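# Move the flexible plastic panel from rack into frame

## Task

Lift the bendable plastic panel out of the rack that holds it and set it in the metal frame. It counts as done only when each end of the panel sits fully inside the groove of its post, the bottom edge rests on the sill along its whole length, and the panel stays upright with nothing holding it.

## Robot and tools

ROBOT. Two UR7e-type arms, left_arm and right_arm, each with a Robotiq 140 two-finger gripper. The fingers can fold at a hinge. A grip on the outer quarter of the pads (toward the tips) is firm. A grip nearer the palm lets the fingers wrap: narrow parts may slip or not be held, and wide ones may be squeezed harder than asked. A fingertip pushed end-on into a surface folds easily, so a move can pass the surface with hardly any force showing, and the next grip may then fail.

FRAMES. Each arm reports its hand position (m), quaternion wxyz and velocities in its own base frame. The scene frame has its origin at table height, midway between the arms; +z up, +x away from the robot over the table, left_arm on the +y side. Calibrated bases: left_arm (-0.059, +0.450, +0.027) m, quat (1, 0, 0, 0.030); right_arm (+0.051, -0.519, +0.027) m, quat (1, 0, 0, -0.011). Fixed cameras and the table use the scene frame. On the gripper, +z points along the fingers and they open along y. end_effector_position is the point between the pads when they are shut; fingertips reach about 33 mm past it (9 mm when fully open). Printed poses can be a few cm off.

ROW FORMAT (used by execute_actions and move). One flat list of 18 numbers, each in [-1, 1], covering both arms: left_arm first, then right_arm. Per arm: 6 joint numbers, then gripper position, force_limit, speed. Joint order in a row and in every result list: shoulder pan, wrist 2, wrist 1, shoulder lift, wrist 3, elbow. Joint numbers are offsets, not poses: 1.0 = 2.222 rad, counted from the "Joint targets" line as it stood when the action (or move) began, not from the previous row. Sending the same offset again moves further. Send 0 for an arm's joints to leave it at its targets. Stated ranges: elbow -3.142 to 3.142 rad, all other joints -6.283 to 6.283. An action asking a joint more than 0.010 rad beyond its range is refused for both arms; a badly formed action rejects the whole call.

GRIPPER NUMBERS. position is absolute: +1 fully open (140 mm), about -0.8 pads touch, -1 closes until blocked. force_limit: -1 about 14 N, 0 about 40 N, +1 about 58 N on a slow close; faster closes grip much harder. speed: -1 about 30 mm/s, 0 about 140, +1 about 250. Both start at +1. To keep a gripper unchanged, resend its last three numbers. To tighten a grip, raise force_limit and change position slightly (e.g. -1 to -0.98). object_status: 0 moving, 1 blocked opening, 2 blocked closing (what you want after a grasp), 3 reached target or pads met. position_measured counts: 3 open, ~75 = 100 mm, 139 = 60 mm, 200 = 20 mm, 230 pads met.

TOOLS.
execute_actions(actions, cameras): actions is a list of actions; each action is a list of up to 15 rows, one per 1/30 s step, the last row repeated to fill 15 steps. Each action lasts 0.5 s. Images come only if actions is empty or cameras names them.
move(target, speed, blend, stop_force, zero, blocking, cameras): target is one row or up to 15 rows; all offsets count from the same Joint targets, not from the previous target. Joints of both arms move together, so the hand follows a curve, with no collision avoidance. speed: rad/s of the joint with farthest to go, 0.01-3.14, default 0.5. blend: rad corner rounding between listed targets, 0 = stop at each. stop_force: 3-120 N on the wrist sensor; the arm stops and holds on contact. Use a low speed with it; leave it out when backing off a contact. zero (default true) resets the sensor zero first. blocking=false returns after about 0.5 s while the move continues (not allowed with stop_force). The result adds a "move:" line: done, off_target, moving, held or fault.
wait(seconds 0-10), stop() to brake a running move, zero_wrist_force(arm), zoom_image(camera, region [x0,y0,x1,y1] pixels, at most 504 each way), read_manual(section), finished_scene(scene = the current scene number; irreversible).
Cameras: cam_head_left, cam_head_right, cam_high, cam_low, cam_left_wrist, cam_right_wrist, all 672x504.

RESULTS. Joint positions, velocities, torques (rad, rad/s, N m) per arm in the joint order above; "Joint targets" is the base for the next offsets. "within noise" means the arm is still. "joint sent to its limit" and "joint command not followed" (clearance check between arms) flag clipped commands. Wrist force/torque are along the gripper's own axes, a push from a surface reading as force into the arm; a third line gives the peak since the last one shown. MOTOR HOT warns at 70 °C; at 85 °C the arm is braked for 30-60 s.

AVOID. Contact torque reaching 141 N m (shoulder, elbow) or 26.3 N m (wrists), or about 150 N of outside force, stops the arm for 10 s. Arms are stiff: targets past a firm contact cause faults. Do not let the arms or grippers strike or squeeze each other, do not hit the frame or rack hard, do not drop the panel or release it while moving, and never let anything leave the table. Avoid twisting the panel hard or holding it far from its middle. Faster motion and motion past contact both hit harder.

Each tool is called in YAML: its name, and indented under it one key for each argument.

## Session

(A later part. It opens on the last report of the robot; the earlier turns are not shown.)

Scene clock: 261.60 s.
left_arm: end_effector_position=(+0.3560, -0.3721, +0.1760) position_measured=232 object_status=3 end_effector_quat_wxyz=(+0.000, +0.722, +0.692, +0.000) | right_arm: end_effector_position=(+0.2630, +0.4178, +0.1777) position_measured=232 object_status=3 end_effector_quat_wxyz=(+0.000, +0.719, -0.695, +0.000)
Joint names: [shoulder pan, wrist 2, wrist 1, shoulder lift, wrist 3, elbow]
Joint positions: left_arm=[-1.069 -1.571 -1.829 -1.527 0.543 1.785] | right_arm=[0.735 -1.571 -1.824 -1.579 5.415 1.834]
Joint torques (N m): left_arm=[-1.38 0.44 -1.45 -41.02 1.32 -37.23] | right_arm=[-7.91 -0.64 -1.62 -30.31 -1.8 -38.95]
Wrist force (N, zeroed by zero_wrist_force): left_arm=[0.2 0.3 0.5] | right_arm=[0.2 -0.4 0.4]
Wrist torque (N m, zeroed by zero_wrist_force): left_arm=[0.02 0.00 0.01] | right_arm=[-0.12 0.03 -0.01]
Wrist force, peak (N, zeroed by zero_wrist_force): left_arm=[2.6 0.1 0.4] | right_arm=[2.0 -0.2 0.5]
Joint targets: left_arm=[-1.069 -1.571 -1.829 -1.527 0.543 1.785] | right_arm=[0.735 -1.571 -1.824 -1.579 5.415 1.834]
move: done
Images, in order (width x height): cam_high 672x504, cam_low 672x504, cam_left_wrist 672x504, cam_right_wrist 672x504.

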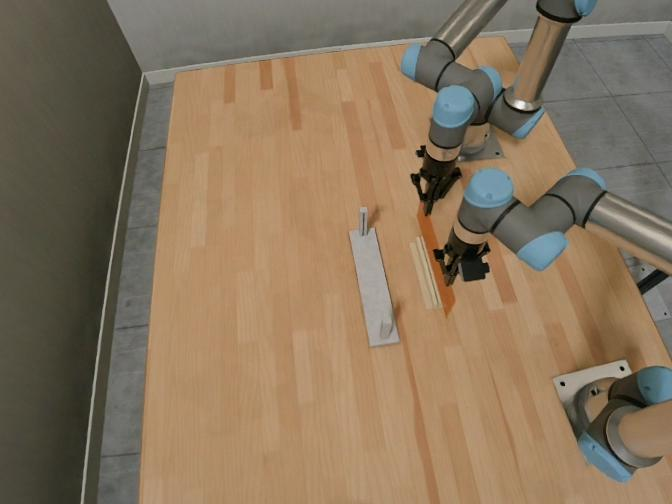

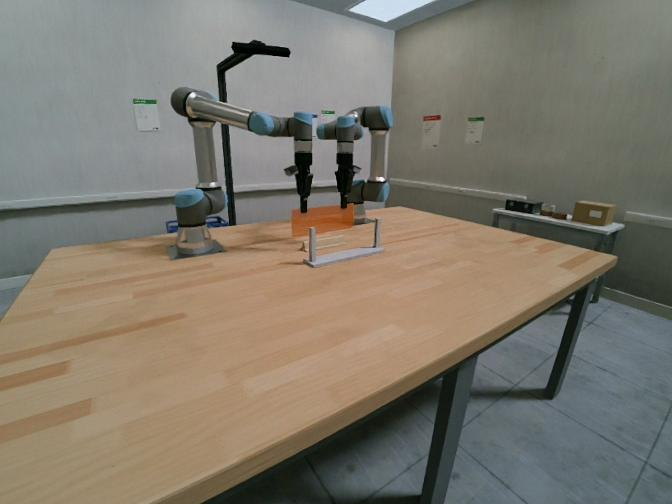

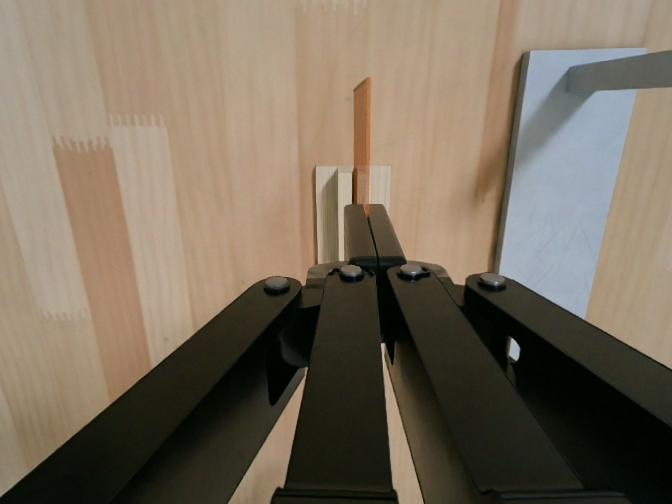

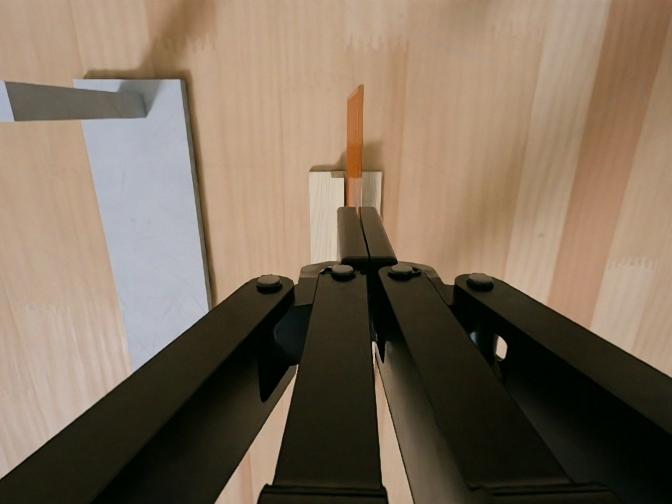

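move:
  target: [-0.00072, 0, 0.00017, 0.00088, -0.11362, -0.00123, -1.0, 1.0, -1.0, 0.00075, 0, -0.00005, 0.00104, 0.11314, -0.00135, -1.0, 1.0, -1.0]
  speed: 0.15
  cameras: ["cam_left_wrist", "cam_right_wrist", "cam_high"]

zoom_image:
  camera: "cam_left_wrist"
  region: [250, 20, 480, 290]

zoom_image:
  camera: "cam_high"
  region: [340, 130, 520, 340]

Scene clock: 298.73 s.
left_arm: end_effector_position=(+0.3559, -0.3736, +0.1763) position_measured=232 object_status=3 end_effector_quat_wxyz=(+0.000, +0.630, +0.777, +0.000) | right_arm: end_effector_position=(+0.2633, +0.4191, +0.1780) position_measured=232 object_status=3 end_effector_quat_wxyz=(+0.000, -0.627, +0.779, +0.000)
Joint names: [shoulder pan, wrist 2, wrist 1, shoulder lift, wrist 3, elbow]
Joint positions: left_arm=[-1.071 -1.571 -1.829 -1.525 0.291 1.783] | right_arm=[0.737 -1.571 -1.824 -1.577 5.666 1.831]
Joint torques (N m): left_arm=[-8.31 0.49 -1.9 -17.31 -1.49 -37.62] | right_arm=[12.35 -1.64 -5.41 -17.94 1.94 -39.92]
Wrist force (N, zeroed by zero_wrist_force): left_arm=[1.8 0.7 0.5] | right_arm=[1.7 -0.7 0.7]
Wrist torque (N m, zeroed by zero_wrist_force): left_arm=[0.00 0.04 0.25] | right_arm=[-0.06 0.10 -0.29]
Wrist force, peak (N, zeroed by zero_wrist_force): left_arm=[3.9 0.3 0.6] | right_arm=[2.8 -0.8 0.6]
Joint targets: left_arm=[-1.071 -1.571 -1.829 -1.525 0.291 1.783] | right_arm=[0.737 -1.571 -1.824 -1.577 5.667 1.831]
move: done
Images, in order (width x height): cam_high 672x504, cam_left_wrist 672x504, cam_right_wrist 672x504.

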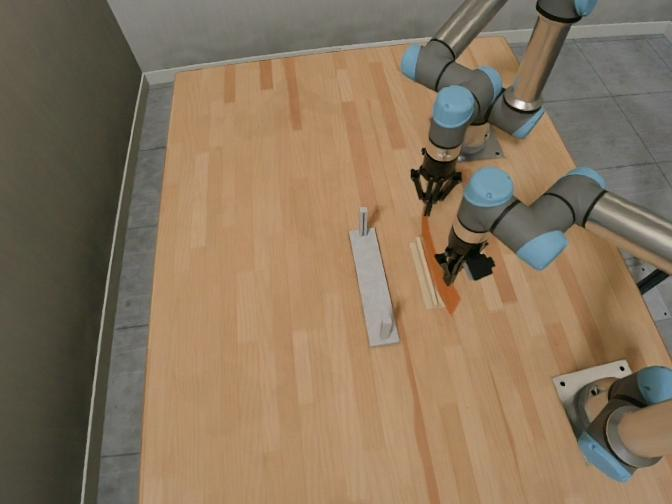

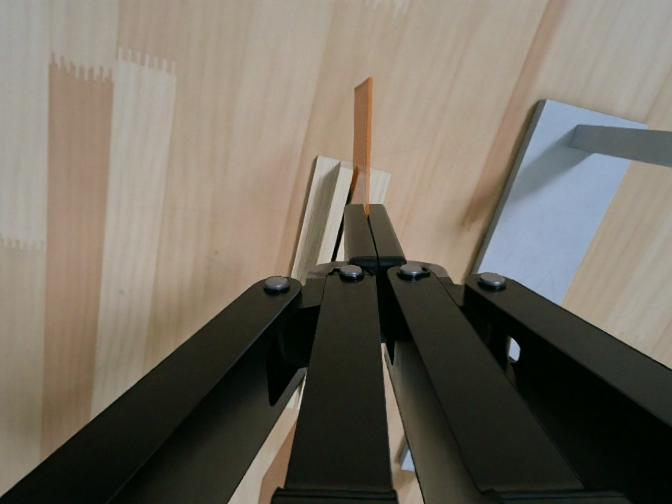

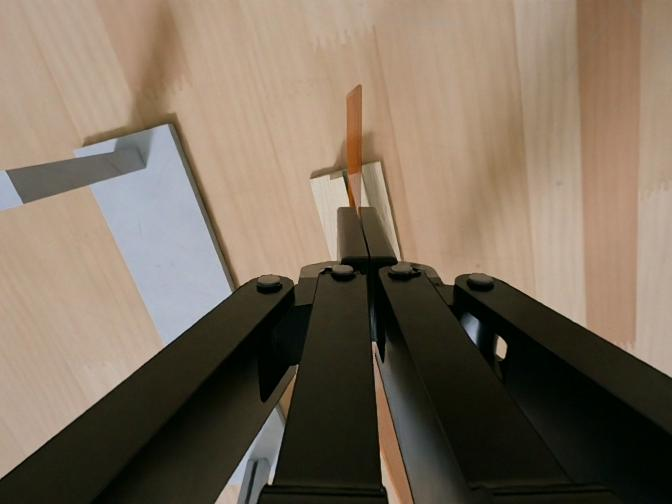

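Scaled by 1.867 from the camera's 672x504 image, which has a finer 960x720 frame.

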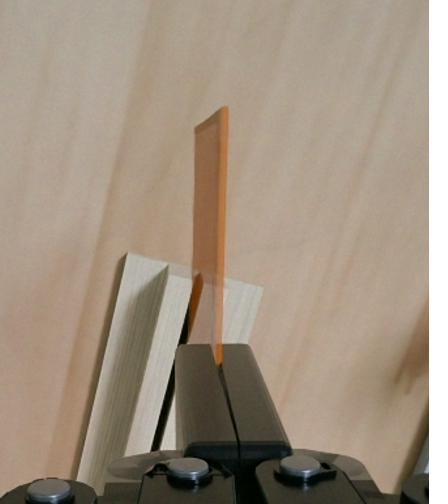

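Scaled by 2.400 from the camera's 672x504 image, which has a finer 960x720 frame.

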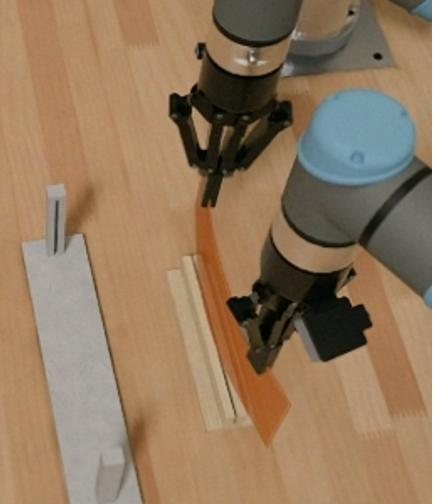

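move:
  target:
    - [0.03653, 0, 0.00393, 0.03957, 0.035, -0.0435, -1.0, 1.0, -1.0, -0.02846, 0, 0.00113, 0.03207, -0.02815, -0.03319, -1.0, 1.0, -1.0]
    - [0.06873, 0, 0.01208, 0.08067, 0.06571, -0.09275, -1.0, 1.0, -1.0, -0.05327, 0, 0.00511, 0.06683, -0.0525, -0.07194, -1.0, 1.0, -1.0]
  speed: 0.15
  blend: 0.02
  cameras: ["cam_left_wrist", "cam_right_wrist", "cam_high"]

zoom_image:
  camera: "cam_left_wrist"
  region: [330, 20, 560, 290]

zoom_image:
  camera: "cam_right_wrist"
  region: [140, 20, 380, 290]

Scene clock: 317.73 s.
left_arm: end_effector_position=(+0.4558, -0.3771, +0.1763) position_measured=232 object_status=3 end_effector_quat_wxyz=(+0.000, +0.627, +0.779, +0.000) end_effector_velocity=(+0.002, -0.001, +0.001) end_effector_angular_velocity=(-0.002, -0.002, +0.000) | right_arm: end_effector_position=(+0.3629, +0.4222, +0.1781) position_measured=232 object_status=3 end_effector_quat_wxyz=(+0.000, -0.626, +0.780, +0.000)
Joint names: [shoulder pan, wrist 2, wrist 1, shoulder lift, wrist 3, elbow]
Joint positions: left_arm=[-0.919 -1.571 -1.802 -1.347 0.436 1.577] | right_arm=[0.619 -1.571 -1.813 -1.429 5.55 1.671]
Joint velocities: left_arm=[0.001 0 -0.001 0.003 0.001 -0.005] | right_arm=[within noise]
Joint torques (N m): left_arm=[11.64 0.32 -0.93 -26.03 1.25 -35.99] | right_arm=[-9.58 1.4 -0.96 -24.88 -1.76 -37.7]
Wrist force (N, zeroed by zero_wrist_force): left_arm=[-3.5 -0.9 0.4] | right_arm=[-2.9 0.0 0.5]
Wrist torque (N m, zeroed by zero_wrist_force): left_arm=[-0.07 0.13 0.18] | right_arm=[-0.18 0.03 -0.18]
Wrist force, peak (N, zeroed by zero_wrist_force): left_arm=[6.4 1.4 0.4] | right_arm=[5.1 -1.4 0.3]
Joint targets: left_arm=[-0.918 -1.571 -1.802 -1.346 0.437 1.576] | right_arm=[0.619 -1.571 -1.813 -1.429 5.550 1.671]
move: done
Images, in order (width x height): cam_high 672x504, cam_left_wrist 672x504, cam_right_wrist 672x504.

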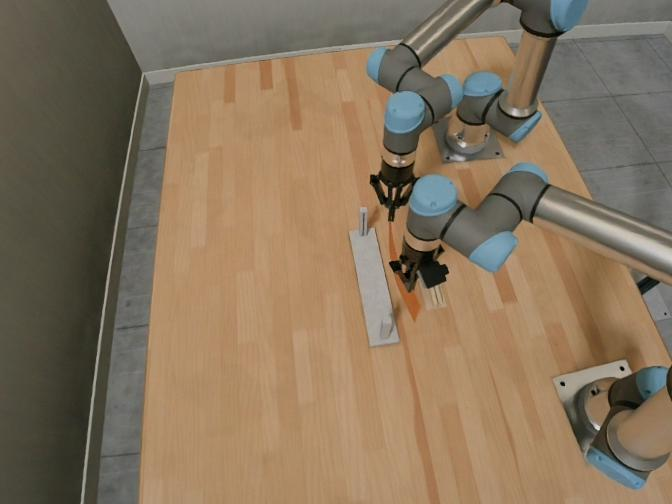

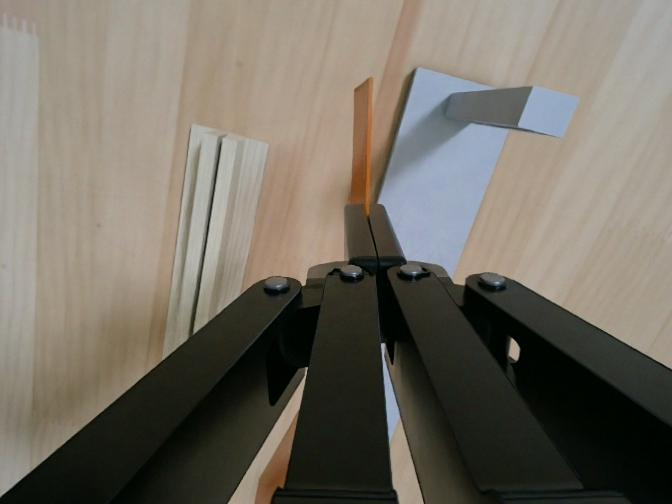

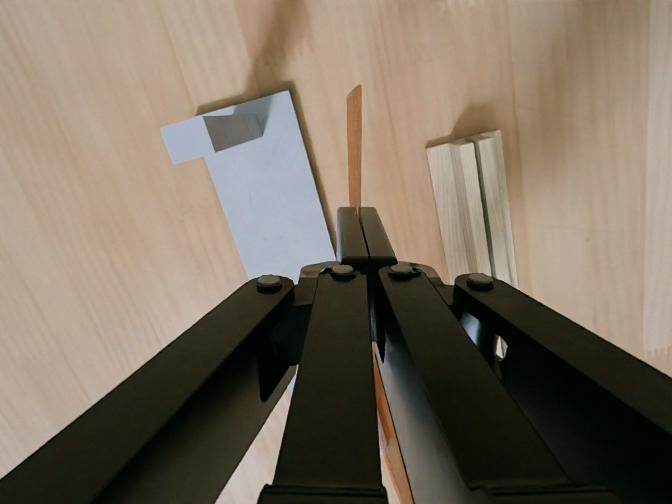

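Scaled by 1.867 from the camera's 672x504 image, which has a finer 960x720 frame.

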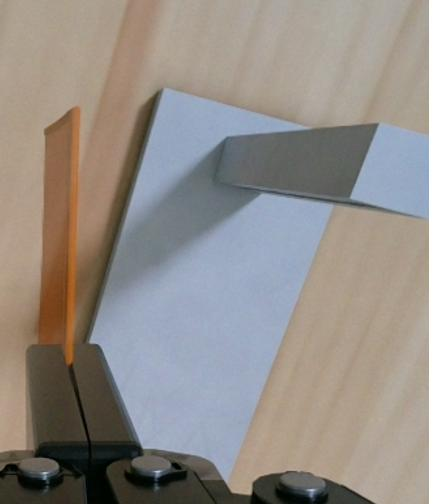

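Scaled by 1.867 from the camera's 672x504 image, which has a finer 960x720 frame.

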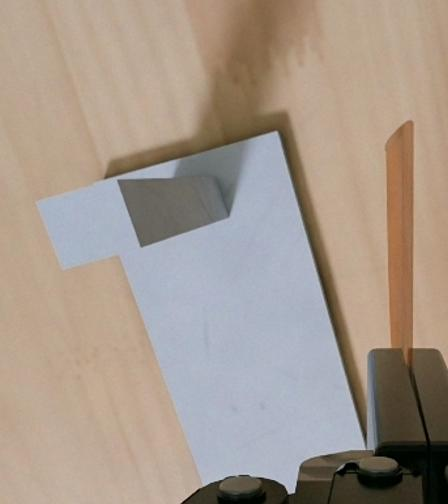

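move:
  target: [0.0413, 0, -0.0365, 0.07468, -0.06671, -0.03818, -1.0, 1.0, -1.0, -0.02495, 0, -0.04356, 0.07438, 0.07855, -0.03083, -1.0, 1.0, -1.0]
  speed: 0.12
  stop_force: 15
  cameras: ["cam_left_wrist", "cam_right_wrist", "cam_high", "cam_low"]

zoom_image:
  camera: "cam_left_wrist"
  region: [300, 20, 530, 290]

zoom_image:
  camera: "cam_right_wrist"
  region: [180, 20, 420, 290]

zoom_image:
  camera: "cam_low"
  region: [270, 170, 410, 280]

zoom_image:
  camera: "cam_high"
  region: [320, 150, 470, 360]

Scene clock: 368.90 s.
left_arm: end_effector_position=(+0.5283, -0.3768, +0.1243) position_measured=232 object_status=3 end_effector_quat_wxyz=(+0.000, +0.529, +0.849, +0.000) | right_arm: end_effector_position=(+0.4346, +0.4322, +0.1261) position_measured=232 object_status=3 end_effector_quat_wxyz=(+0.000, -0.532, +0.847, +0.000)
Joint names: [shoulder pan, wrist 2, wrist 1, shoulder lift, wrist 3, elbow]
Joint positions: left_arm=[-0.826 -1.571 -1.883 -1.18 0.288 1.492] | right_arm=[0.563 -1.571 -1.91 -1.263 5.724 1.602]
Joint torques (N m): left_arm=[16.94 0.33 -2.22 -32.14 -2.08 -33.52] | right_arm=[-13.98 -0.9 -3.62 -31.32 2.28 -36.25]
Wrist force (N, zeroed by zero_wrist_force): left_arm=[-8.9 -4.1 0.3] | right_arm=[-7.4 3.1 0.4]
Wrist torque (N m, zeroed by zero_wrist_force): left_arm=[-0.02 0.31 0.54] | right_arm=[-0.18 -0.06 -0.58]
Wrist force, peak (N, zeroed by zero_wrist_force): left_arm=[-9.3 -4.3 0.6] | right_arm=[-7.5 3.2 0.3]
Joint targets: left_arm=[-0.826 -1.571 -1.883 -1.180 0.288 1.492] | right_arm=[0.563 -1.571 -1.910 -1.263 5.724 1.602]
move: done
Images, in order (width x height): cam_high 672x504, cam_low 672x504, cam_left_wrist 672x504, cam_right_wrist 672x504.

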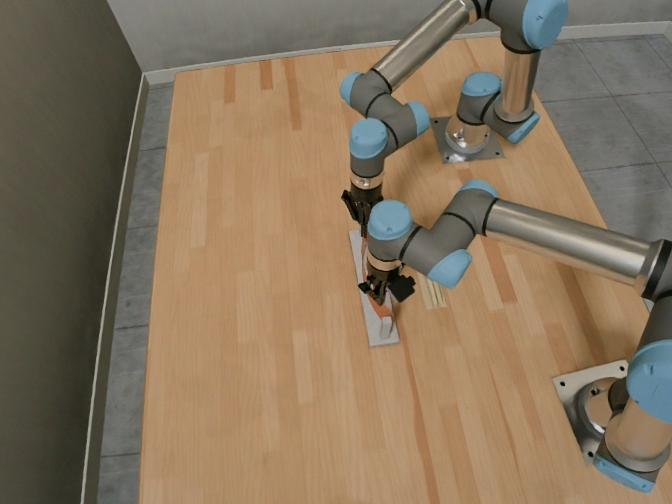

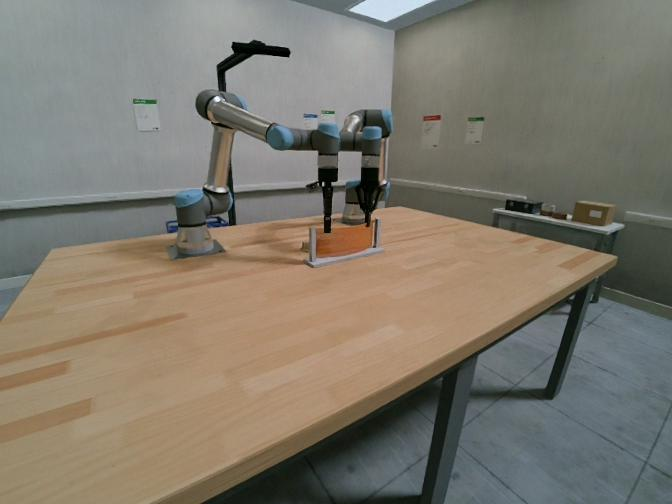

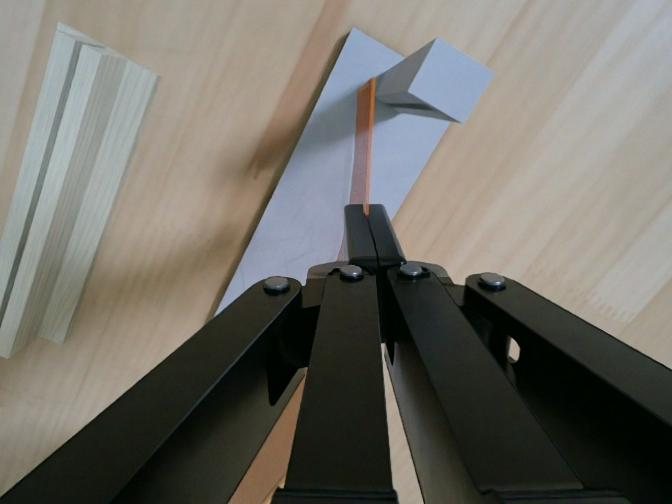

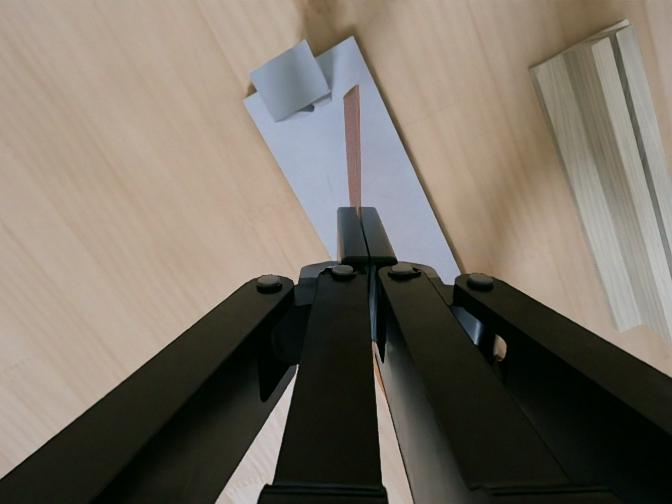

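Scaled by 1.867 from the camera's 672x504 image, which has a finer 960x720 frame.

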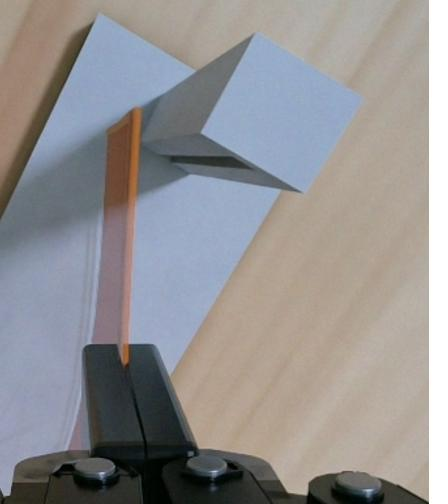

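Scaled by 1.867 from the camera's 672x504 image, which has a finer 960x720 frame.

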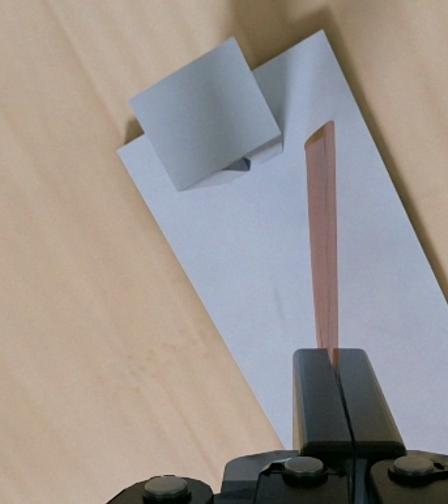

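Scaled by 3.600 from the camera's 672x504 image, which has a finer 960x720 frame.

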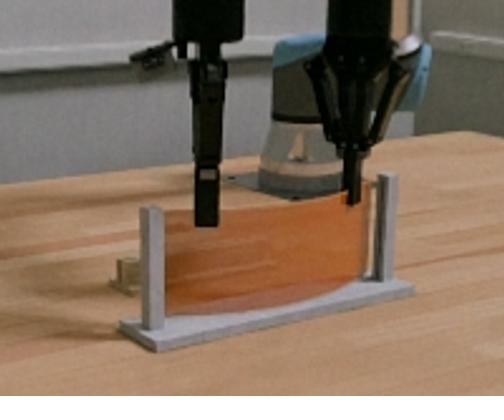

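Scaled by 2.400 from the camera's 672x504 image, which has a finer 960x720 frame.

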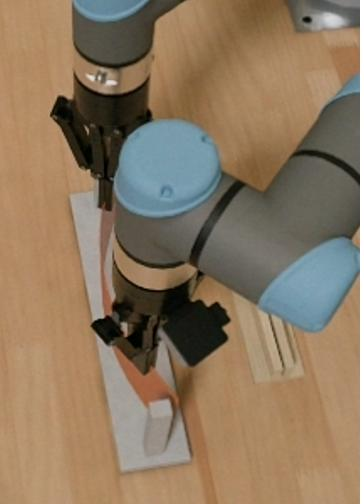

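zoom_image:
  camera: "cam_left_wrist"
  region: [350, 60, 480, 140]

zoom_image:
  camera: "cam_right_wrist"
  region: [260, 60, 390, 140]

Scaled by 3.877 from the camera's 672x504 image, which has a finer 960x720 frame.

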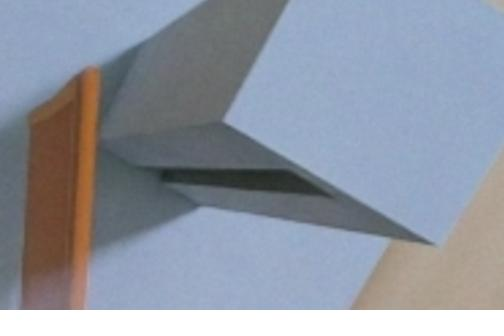

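Scaled by 3.877 from the camera's 672x504 image, which has a finer 960x720 frame.

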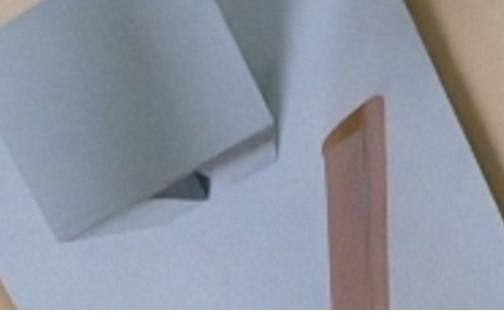

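move:
  target:
    - [-0.00023, 0, 0.00143, 0.00243, -0.01418, -0.00386, -1.0, 1.0, -1.0, -0.00088, 0, 0.00068, 0.00161, 0.01578, -0.00228, -1.0, 1.0, -1.0]
    - [0.00955, 0, 0.00936, 0.01975, -0.00439, -0.02911, -1.0, 1.0, -1.0, -0.00812, 0, 0.00619, 0.01659, 0.00853, -0.02278, -1.0, 1.0, -1.0]
  speed: 0.05
  stop_force: 12
  cameras: ["cam_left_wrist", "cam_right_wrist", "cam_low"]

zoom_image:
  camera: "cam_left_wrist"
  region: [290, 20, 450, 220]

zoom_image:
  camera: "cam_right_wrist"
  region: [260, 20, 420, 220]

zoom_image:
  camera: "cam_low"
  region: [290, 190, 400, 280]

Scene clock: 452.00 s.
left_arm: end_effector_position=(+0.5497, -0.3796, +0.1246) position_measured=232 object_status=3 end_effector_quat_wxyz=(+0.000, +0.516, +0.857, +0.000) | right_arm: end_effector_position=(+0.4565, +0.4329, +0.1262) position_measured=232 object_status=3 end_effector_quat_wxyz=(+0.000, -0.516, +0.856, +0.000)
Joint names: [shoulder pan, wrist 2, wrist 1, shoulder lift, wrist 3, elbow]
Joint positions: left_arm=[-0.805 -1.571 -1.862 -1.136 0.279 1.427] | right_arm=[0.545 -1.571 -1.896 -1.227 5.743 1.552]
Joint torques (N m): left_arm=[15.49 0.46 -0.24 -35.55 0.89 -34.84] | right_arm=[-13.24 -3.1 -0.41 -32.55 -1.36 -37.26]
Wrist force (N, zeroed by zero_wrist_force): left_arm=[-7.2 -3.3 0.6] | right_arm=[-5.6 2.8 0.3]
Wrist torque (N m, zeroed by zero_wrist_force): left_arm=[-0.02 0.34 0.45] | right_arm=[-0.09 -0.05 -0.44]
Wrist force, peak (N, zeroed by zero_wrist_force): left_arm=[-9.1 -4.5 0.6] | right_arm=[-7.7 3.3 0.4]
Joint targets: left_arm=[-0.805 -1.571 -1.862 -1.136 0.279 1.427] | right_arm=[0.545 -1.571 -1.896 -1.227 5.743 1.552]
move: done
Images, in order (width x height): cam_low 672x504, cam_left_wrist 672x504, cam_right_wrist 672x504.

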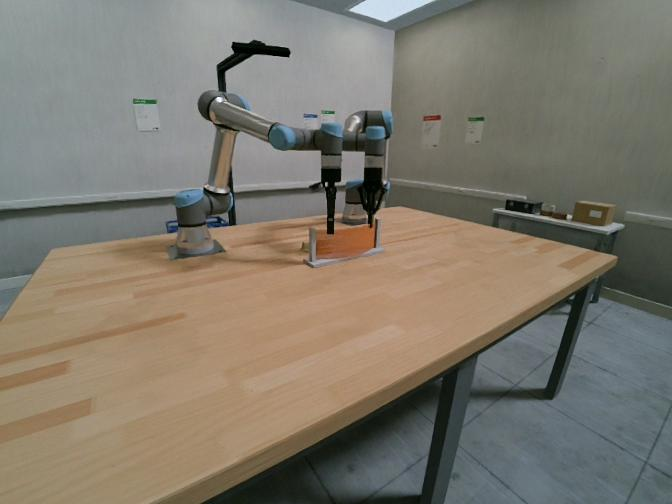

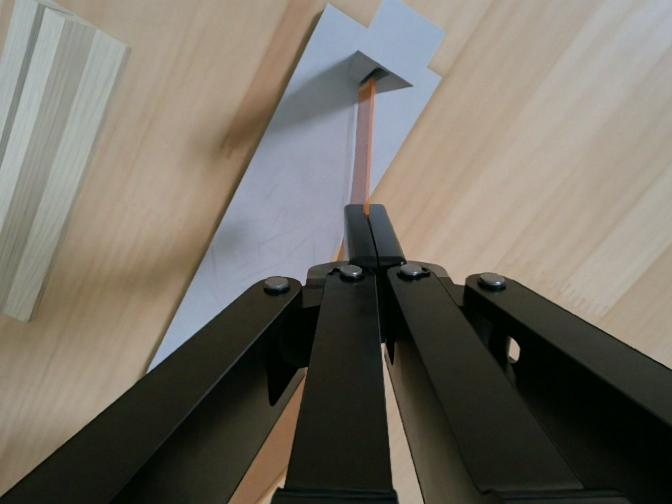

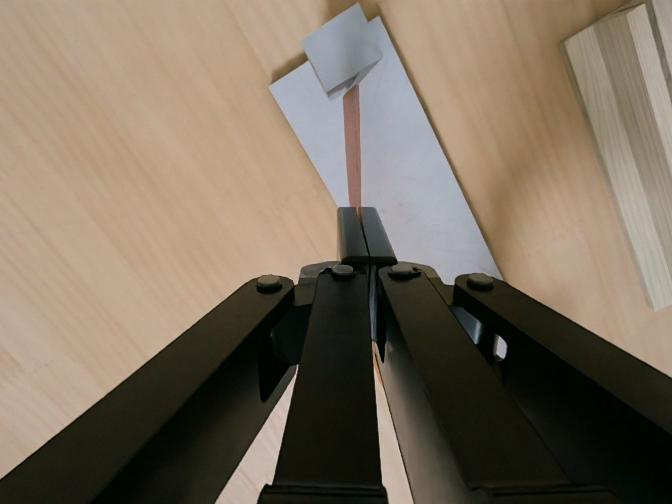

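Scaled by 2.520 from the camera's 672x504 image, which has a finer 960x720 frame.

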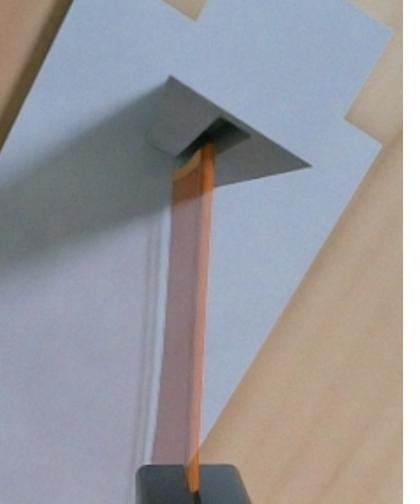

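Scaled by 2.520 from the camera's 672x504 image, which has a finer 960x720 frame.

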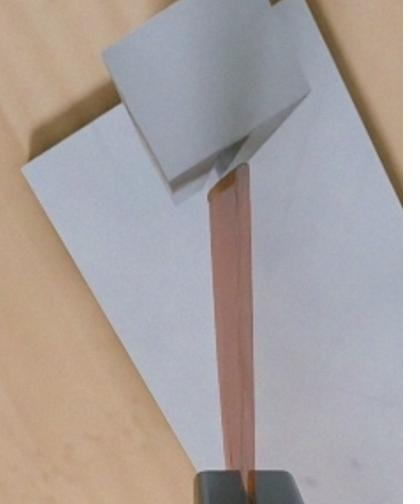

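Scaled by 4.582 from the camera's 672x504 image, which has a finer 960x720 frame.

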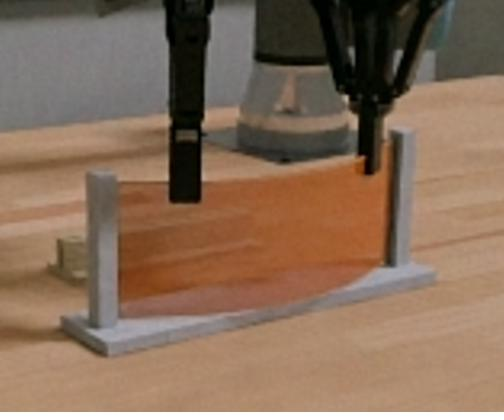

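zoom_image:
  camera: "cam_right_wrist"
  region: [295, 15, 395, 115]

zoom_image:
  camera: "cam_left_wrist"
  region: [330, 25, 430, 115]

Scaled by 5.040 from the camera's 672x504 image, which has a finer 960x720 frame.

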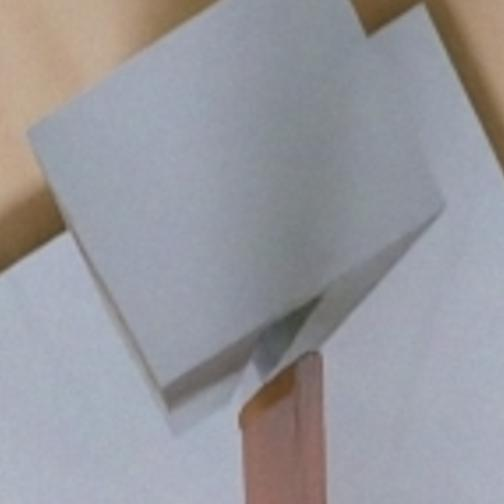

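Scaled by 5.040 from the camera's 672x504 image, which has a finer 960x720 frame.

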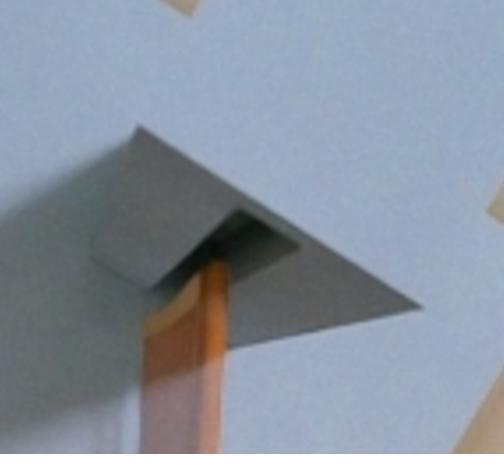

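move:
  target:
    - [0.00046, 0, 0.00041, 0.00089, 0.00046, -0.0013, -1.0, 1.0, -1.0, 0, 0, 0, 0, 0, 0, -1.0, 1.0, -1.0]
    - [0.00046, 0, -0.01216, 0.00474, 0.00046, 0.00743, -1.0, 1.0, -1.0, 0, 0, -0.01294, 0.00423, 0, 0.00871, -1.0, 1.0, -1.0]
  speed: 0.015
  stop_force: 4
  cameras: ["cam_left_wrist", "cam_right_wrist"]

zoom_image:
  camera: "cam_right_wrist"
  region: [295, 15, 395, 115]

zoom_image:
  camera: "cam_left_wrist"
  region: [330, 25, 430, 115]

Scene clock: 491.30 s.
left_arm: end_effector_position=(+0.5507, -0.3797, +0.1200) position_measured=232 object_status=3 end_effector_quat_wxyz=(+0.000, +0.516, +0.857, +0.000) | right_arm: end_effector_position=(+0.4565, +0.4329, +0.1218) position_measured=232 object_status=3 end_effector_quat_wxyz=(+0.000, -0.516, +0.856, +0.000)
Joint names: [shoulder pan, wrist 2, wrist 1, shoulder lift, wrist 3, elbow]
Joint positions: left_arm=[-0.804 -1.571 -1.872 -1.131 0.28 1.432] | right_arm=[0.545 -1.571 -1.906 -1.223 5.743 1.559]
Joint torques (N m): left_arm=[13.4 0.41 -0.09 -55.08 0.97 -32.68] | right_arm=[-12.69 -3.87 -0.17 -42.97 -1.3 -34.75]
Wrist force (N, zeroed by zero_wrist_force): left_arm=[-5.9 -3.3 -3.6] | right_arm=[-5.4 2.6 -4.2]
Wrist torque (N m, zeroed by zero_wrist_force): left_arm=[-0.09 0.26 0.44] | right_arm=[-0.08 -0.06 -0.42]
Wrist force, peak (N, zeroed by zero_wrist_force): left_arm=[-6.3 -3.4 -6.1] | right_arm=[-6.1 2.6 -6.6]
Joint targets: left_arm=[-0.804 -1.571 -1.872 -1.131 0.280 1.432] | right_arm=[0.545 -1.571 -1.906 -1.223 5.743 1.559]
move: contact (left_arm, right_arm); path passed 1 of 2 targets; left_arm: the wrist 1 is farthest, 0.017 rad from its target; right_arm: the wrist 1 is farthest, 0.018 rad from its target
Images, in order (width x height): cam_left_wrist 672x504, cam_right_wrist 672x504.

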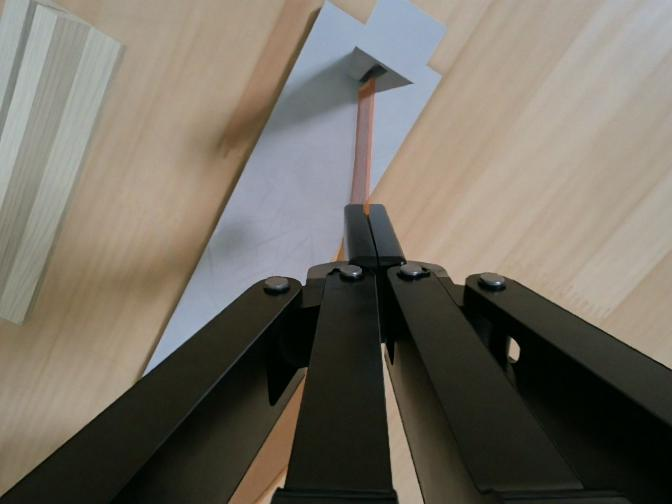

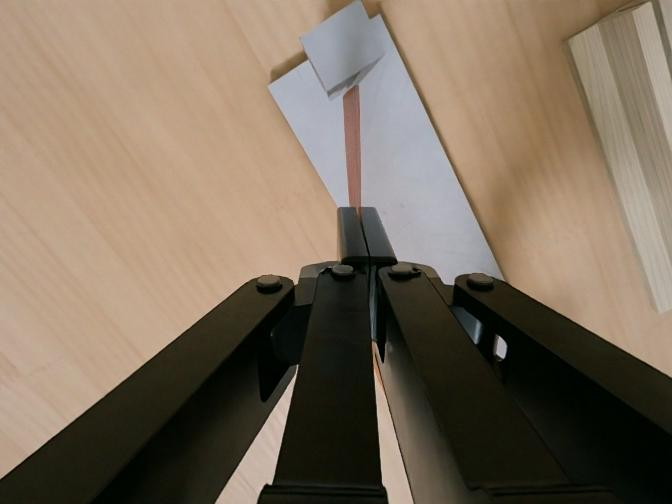

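Scaled by 5.040 from the camera's 672x504 image, which has a finer 960x720 frame.

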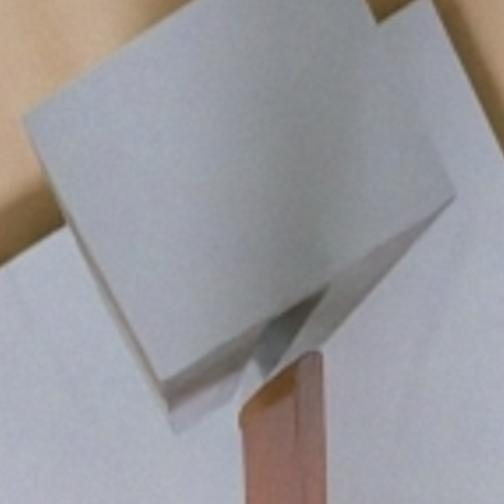

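Scaled by 5.040 from the camera's 672x504 image, which has a finer 960x720 frame.

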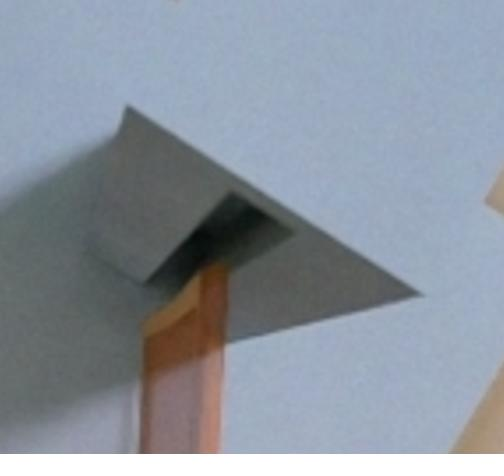

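move:
  target:
    - [-0.0001, 0, 0.00153, 0.00017, -0.0001, -0.0017, -1.0, 1.0, -1.0, 0.00032, 0, 0.00143, -0.00008, 0.00032, -0.00135, -1.0, 1.0, -1.0]
    - [-0.0019, 0, -0.00117, -0.00547, 0.04301, 0.00665, -1.0, 1.0, -1.0, 0.00123, 0, -0.00058, -0.00529, -0.04377, 0.00587, -1.0, 1.0, -1.0]
  speed: [0.02, 0.06]
  stop_force: 12
  cameras: ["cam_left_wrist", "cam_right_wrist"]

zoom_image:
  camera: "cam_right_wrist"
  region: [285, 5, 405, 125]

zoom_image:
  camera: "cam_left_wrist"
  region: [320, 10, 440, 130]

Scene clock: 531.17 s.
left_arm: end_effector_position=(+0.5456, -0.3784, +0.1212) position_measured=232 object_status=3 end_effector_quat_wxyz=(+0.000, +0.558, +0.830, +0.000) | right_arm: end_effector_position=(+0.4512, +0.4316, +0.1230) position_measured=232 object_status=3 end_effector_quat_wxyz=(+0.000, -0.558, +0.830, +0.000)
Joint names: [shoulder pan, wrist 2, wrist 1, shoulder lift, wrist 3, elbow]
Joint positions: left_arm=[-0.808 -1.571 -1.875 -1.143 0.375 1.446] | right_arm=[0.548 -1.571 -1.908 -1.235 5.646 1.572]
Joint torques (N m): left_arm=[-4.36 0.32 -2.96 -57.86 0.97 -11.05] | right_arm=[9.21 0.78 -4.19 -45.72 -1.42 -11.29]
Wrist force (N, zeroed by zero_wrist_force): left_arm=[-5.4 -2.5 0.6] | right_arm=[-4.4 1.2 0.4]
Wrist torque (N m, zeroed by zero_wrist_force): left_arm=[-0.10 0.20 0.34] | right_arm=[-0.12 -0.06 -0.31]
Wrist force, peak (N, zeroed by zero_wrist_force): left_arm=[-6.0 -3.5 -4.1] | right_arm=[-5.8 2.5 -4.5]
Joint targets: left_arm=[-0.808 -1.571 -1.875 -1.143 0.375 1.446] | right_arm=[0.548 -1.571 -1.908 -1.235 5.646 1.572]
move: done
Images, in order (width x height): cam_left_wrist 672x504, cam_right_wrist 672x504.

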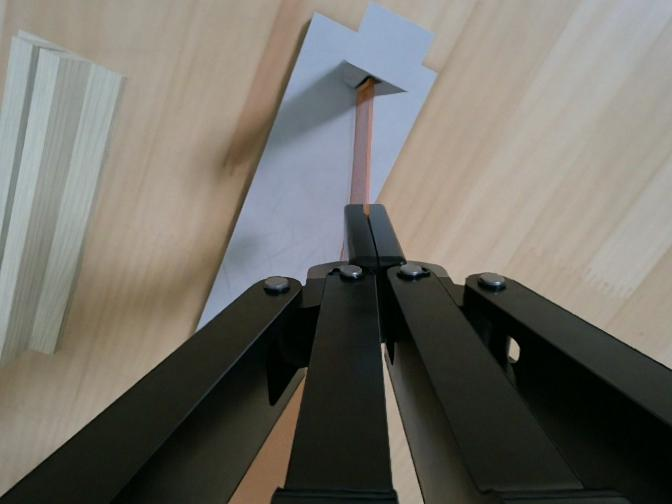

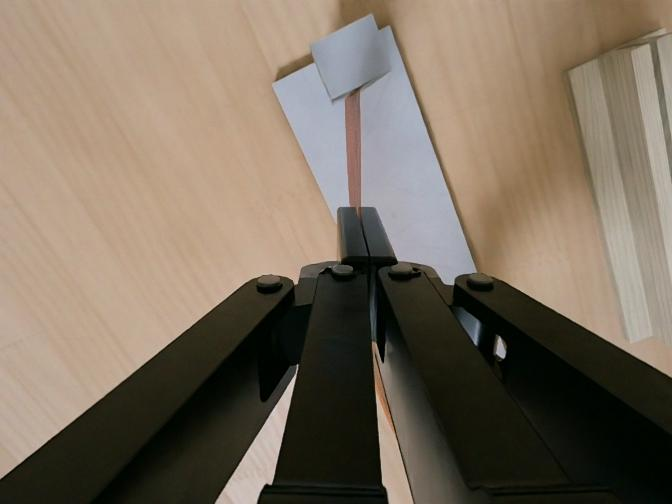

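Scaled by 4.200 from the camera's 672x504 image, which has a finer 960x720 frame.

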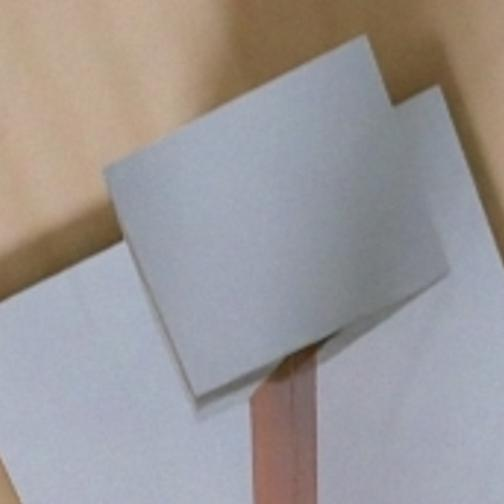

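Scaled by 4.200 from the camera's 672x504 image, which has a finer 960x720 frame.

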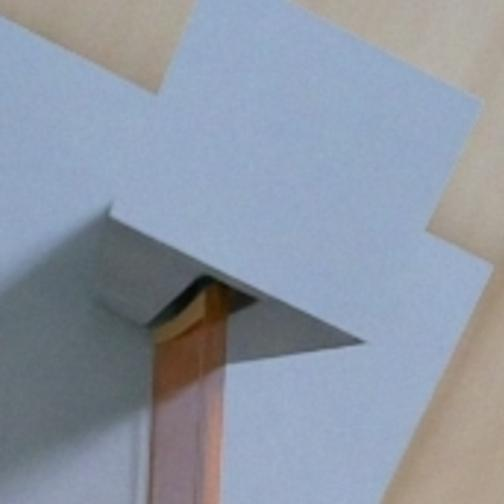

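wait:
  seconds: 0
  cameras: ["cam_left_wrist", "cam_right_wrist"]

Scene clock: 555.37 s.
left_arm: end_effector_position=(+0.5456, -0.3784, +0.1212) position_measured=232 object_status=3 end_effector_quat_wxyz=(+0.000, +0.558, +0.830, +0.000) | right_arm: end_effector_position=(+0.4512, +0.4316, +0.1230) position_measured=232 object_status=3 end_effector_quat_wxyz=(+0.000, -0.558, +0.830, +0.000)
Joint names: [shoulder pan, wrist 2, wrist 1, shoulder lift, wrist 3, elbow]
Joint positions: left_arm=[-0.808 -1.571 -1.875 -1.143 0.375 1.446] | right_arm=[0.548 -1.571 -1.908 -1.235 5.646 1.572]
Joint torques (N m): left_arm=[-4.5 0.49 -3.04 -57.91 0.97 -11.75] | right_arm=[9.75 0.86 -4.24 -45.08 -1.41 -11.49]
Wrist force (N, zeroed by zero_wrist_force): left_arm=[-5.5 -2.6 0.4] | right_arm=[-4.2 1.2 0.3]
Wrist torque (N m, zeroed by zero_wrist_force): left_arm=[-0.11 0.22 0.34] | right_arm=[-0.13 -0.09 -0.32]
Wrist force, peak (N, zeroed by zero_wrist_force): left_arm=[-5.8 -2.7 0.4] | right_arm=[-4.6 1.5 0.0]
Joint targets: left_arm=[-0.808 -1.571 -1.875 -1.143 0.375 1.446] | right_arm=[0.548 -1.571 -1.908 -1.235 5.646 1.572]
Tool commands: left_gripper/position=-1.0 left_gripper/force_limit=+1.0 left_gripper/speed=-1.0 right_gripper/position=-1.0 right_gripper/force_limit=+1.0 right_gripper/speed=-1.0
Images, in order (width x height): cam_left_wrist 672x504, cam_right_wrist 672x504.

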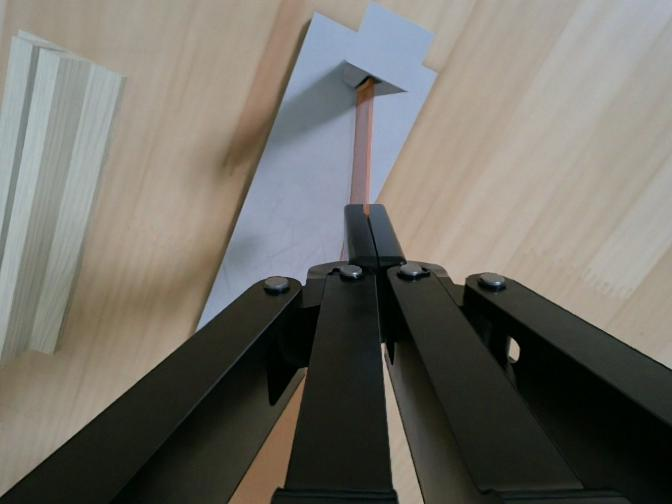

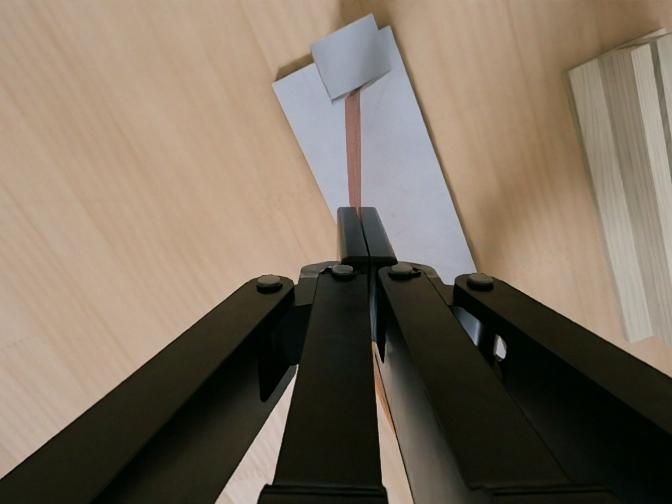

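zoom_image:
  camera: "cam_left_wrist"
  region: [300, 0, 450, 112]

zoom_image:
  camera: "cam_right_wrist"
  region: [275, 10, 425, 122]

Scaled by 3.360 from the camera's 672x504 image, which has a finer 960x720 frame.

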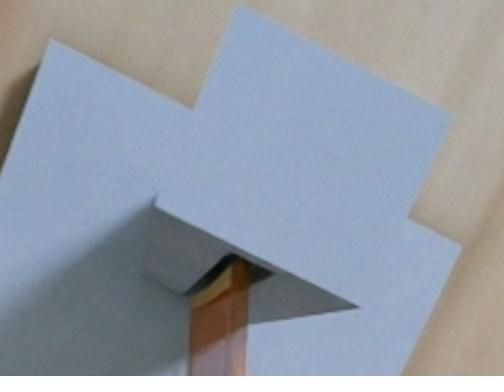

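Scaled by 3.360 from the camera's 672x504 image, which has a finer 960x720 frame.

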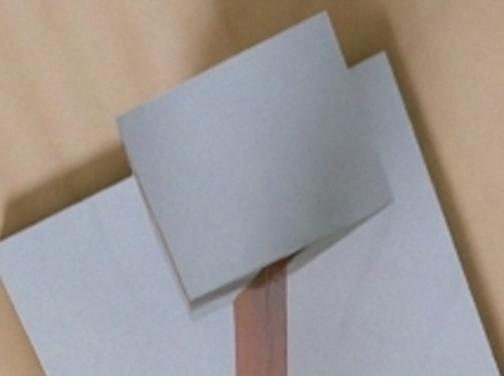

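move:
  target: [-0.001571, 0, -0.001781, -0.003815, 0.029932, 0.005596, -1.0, 1.0, -1.0, 0.000988, 0, -0.001297, -0.003464, -0.030515, 0.004761, -1.0, 1.0, -1.0]
  speed: 0.06
  stop_force: 12
  cameras: ["cam_left_wrist", "cam_right_wrist"]

Scene clock: 585.60 s.
left_arm: end_effector_position=(+0.5417, -0.3776, +0.1212) position_measured=232 object_status=3 end_effector_quat_wxyz=(+0.000, +0.587, +0.810, +0.000) | right_arm: end_effector_position=(+0.4473, +0.4308, +0.1230) position_measured=232 object_status=3 end_effector_quat_wxyz=(+0.000, -0.587, +0.809, +0.000)
Joint names: [shoulder pan, wrist 2, wrist 1, shoulder lift, wrist 3, elbow]
Joint positions: left_arm=[-0.812 -1.571 -1.879 -1.152 0.442 1.459] | right_arm=[0.55 -1.571 -1.911 -1.243 5.578 1.582]
Joint torques (N m): left_arm=[-5.11 0.55 -3.33 -57.61 1.11 -11.12] | right_arm=[10.3 0.83 -4.53 -45.4 -1.55 -12.17]
Wrist force (N, zeroed by zero_wrist_force): left_arm=[-3.9 -1.5 0.6] | right_arm=[-3.2 0.6 0.2]
Wrist torque (N m, zeroed by zero_wrist_force): left_arm=[-0.08 0.17 0.28] | right_arm=[-0.09 -0.02 -0.26]
Wrist force, peak (N, zeroed by zero_wrist_force): left_arm=[-5.9 -2.6 0.6] | right_arm=[-4.6 1.5 0.2]
Joint targets: left_arm=[-0.812 -1.571 -1.879 -1.152 0.442 1.459] | right_arm=[0.550 -1.571 -1.911 -1.243 5.578 1.582]
move: done
Images, in order (width x height): cam_left_wrist 672x504, cam_right_wrist 672x504.

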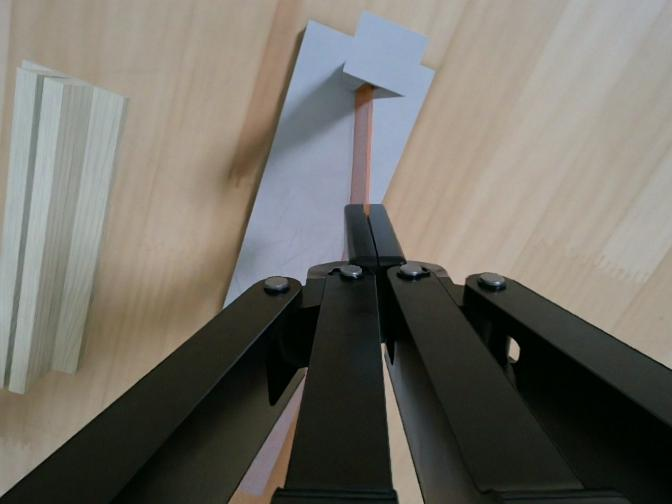

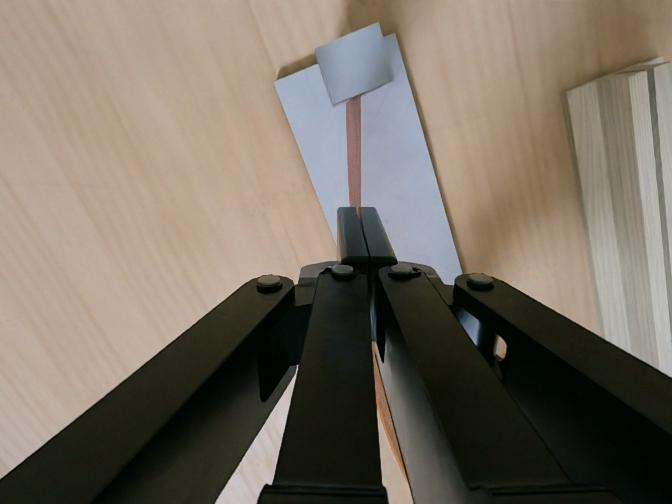

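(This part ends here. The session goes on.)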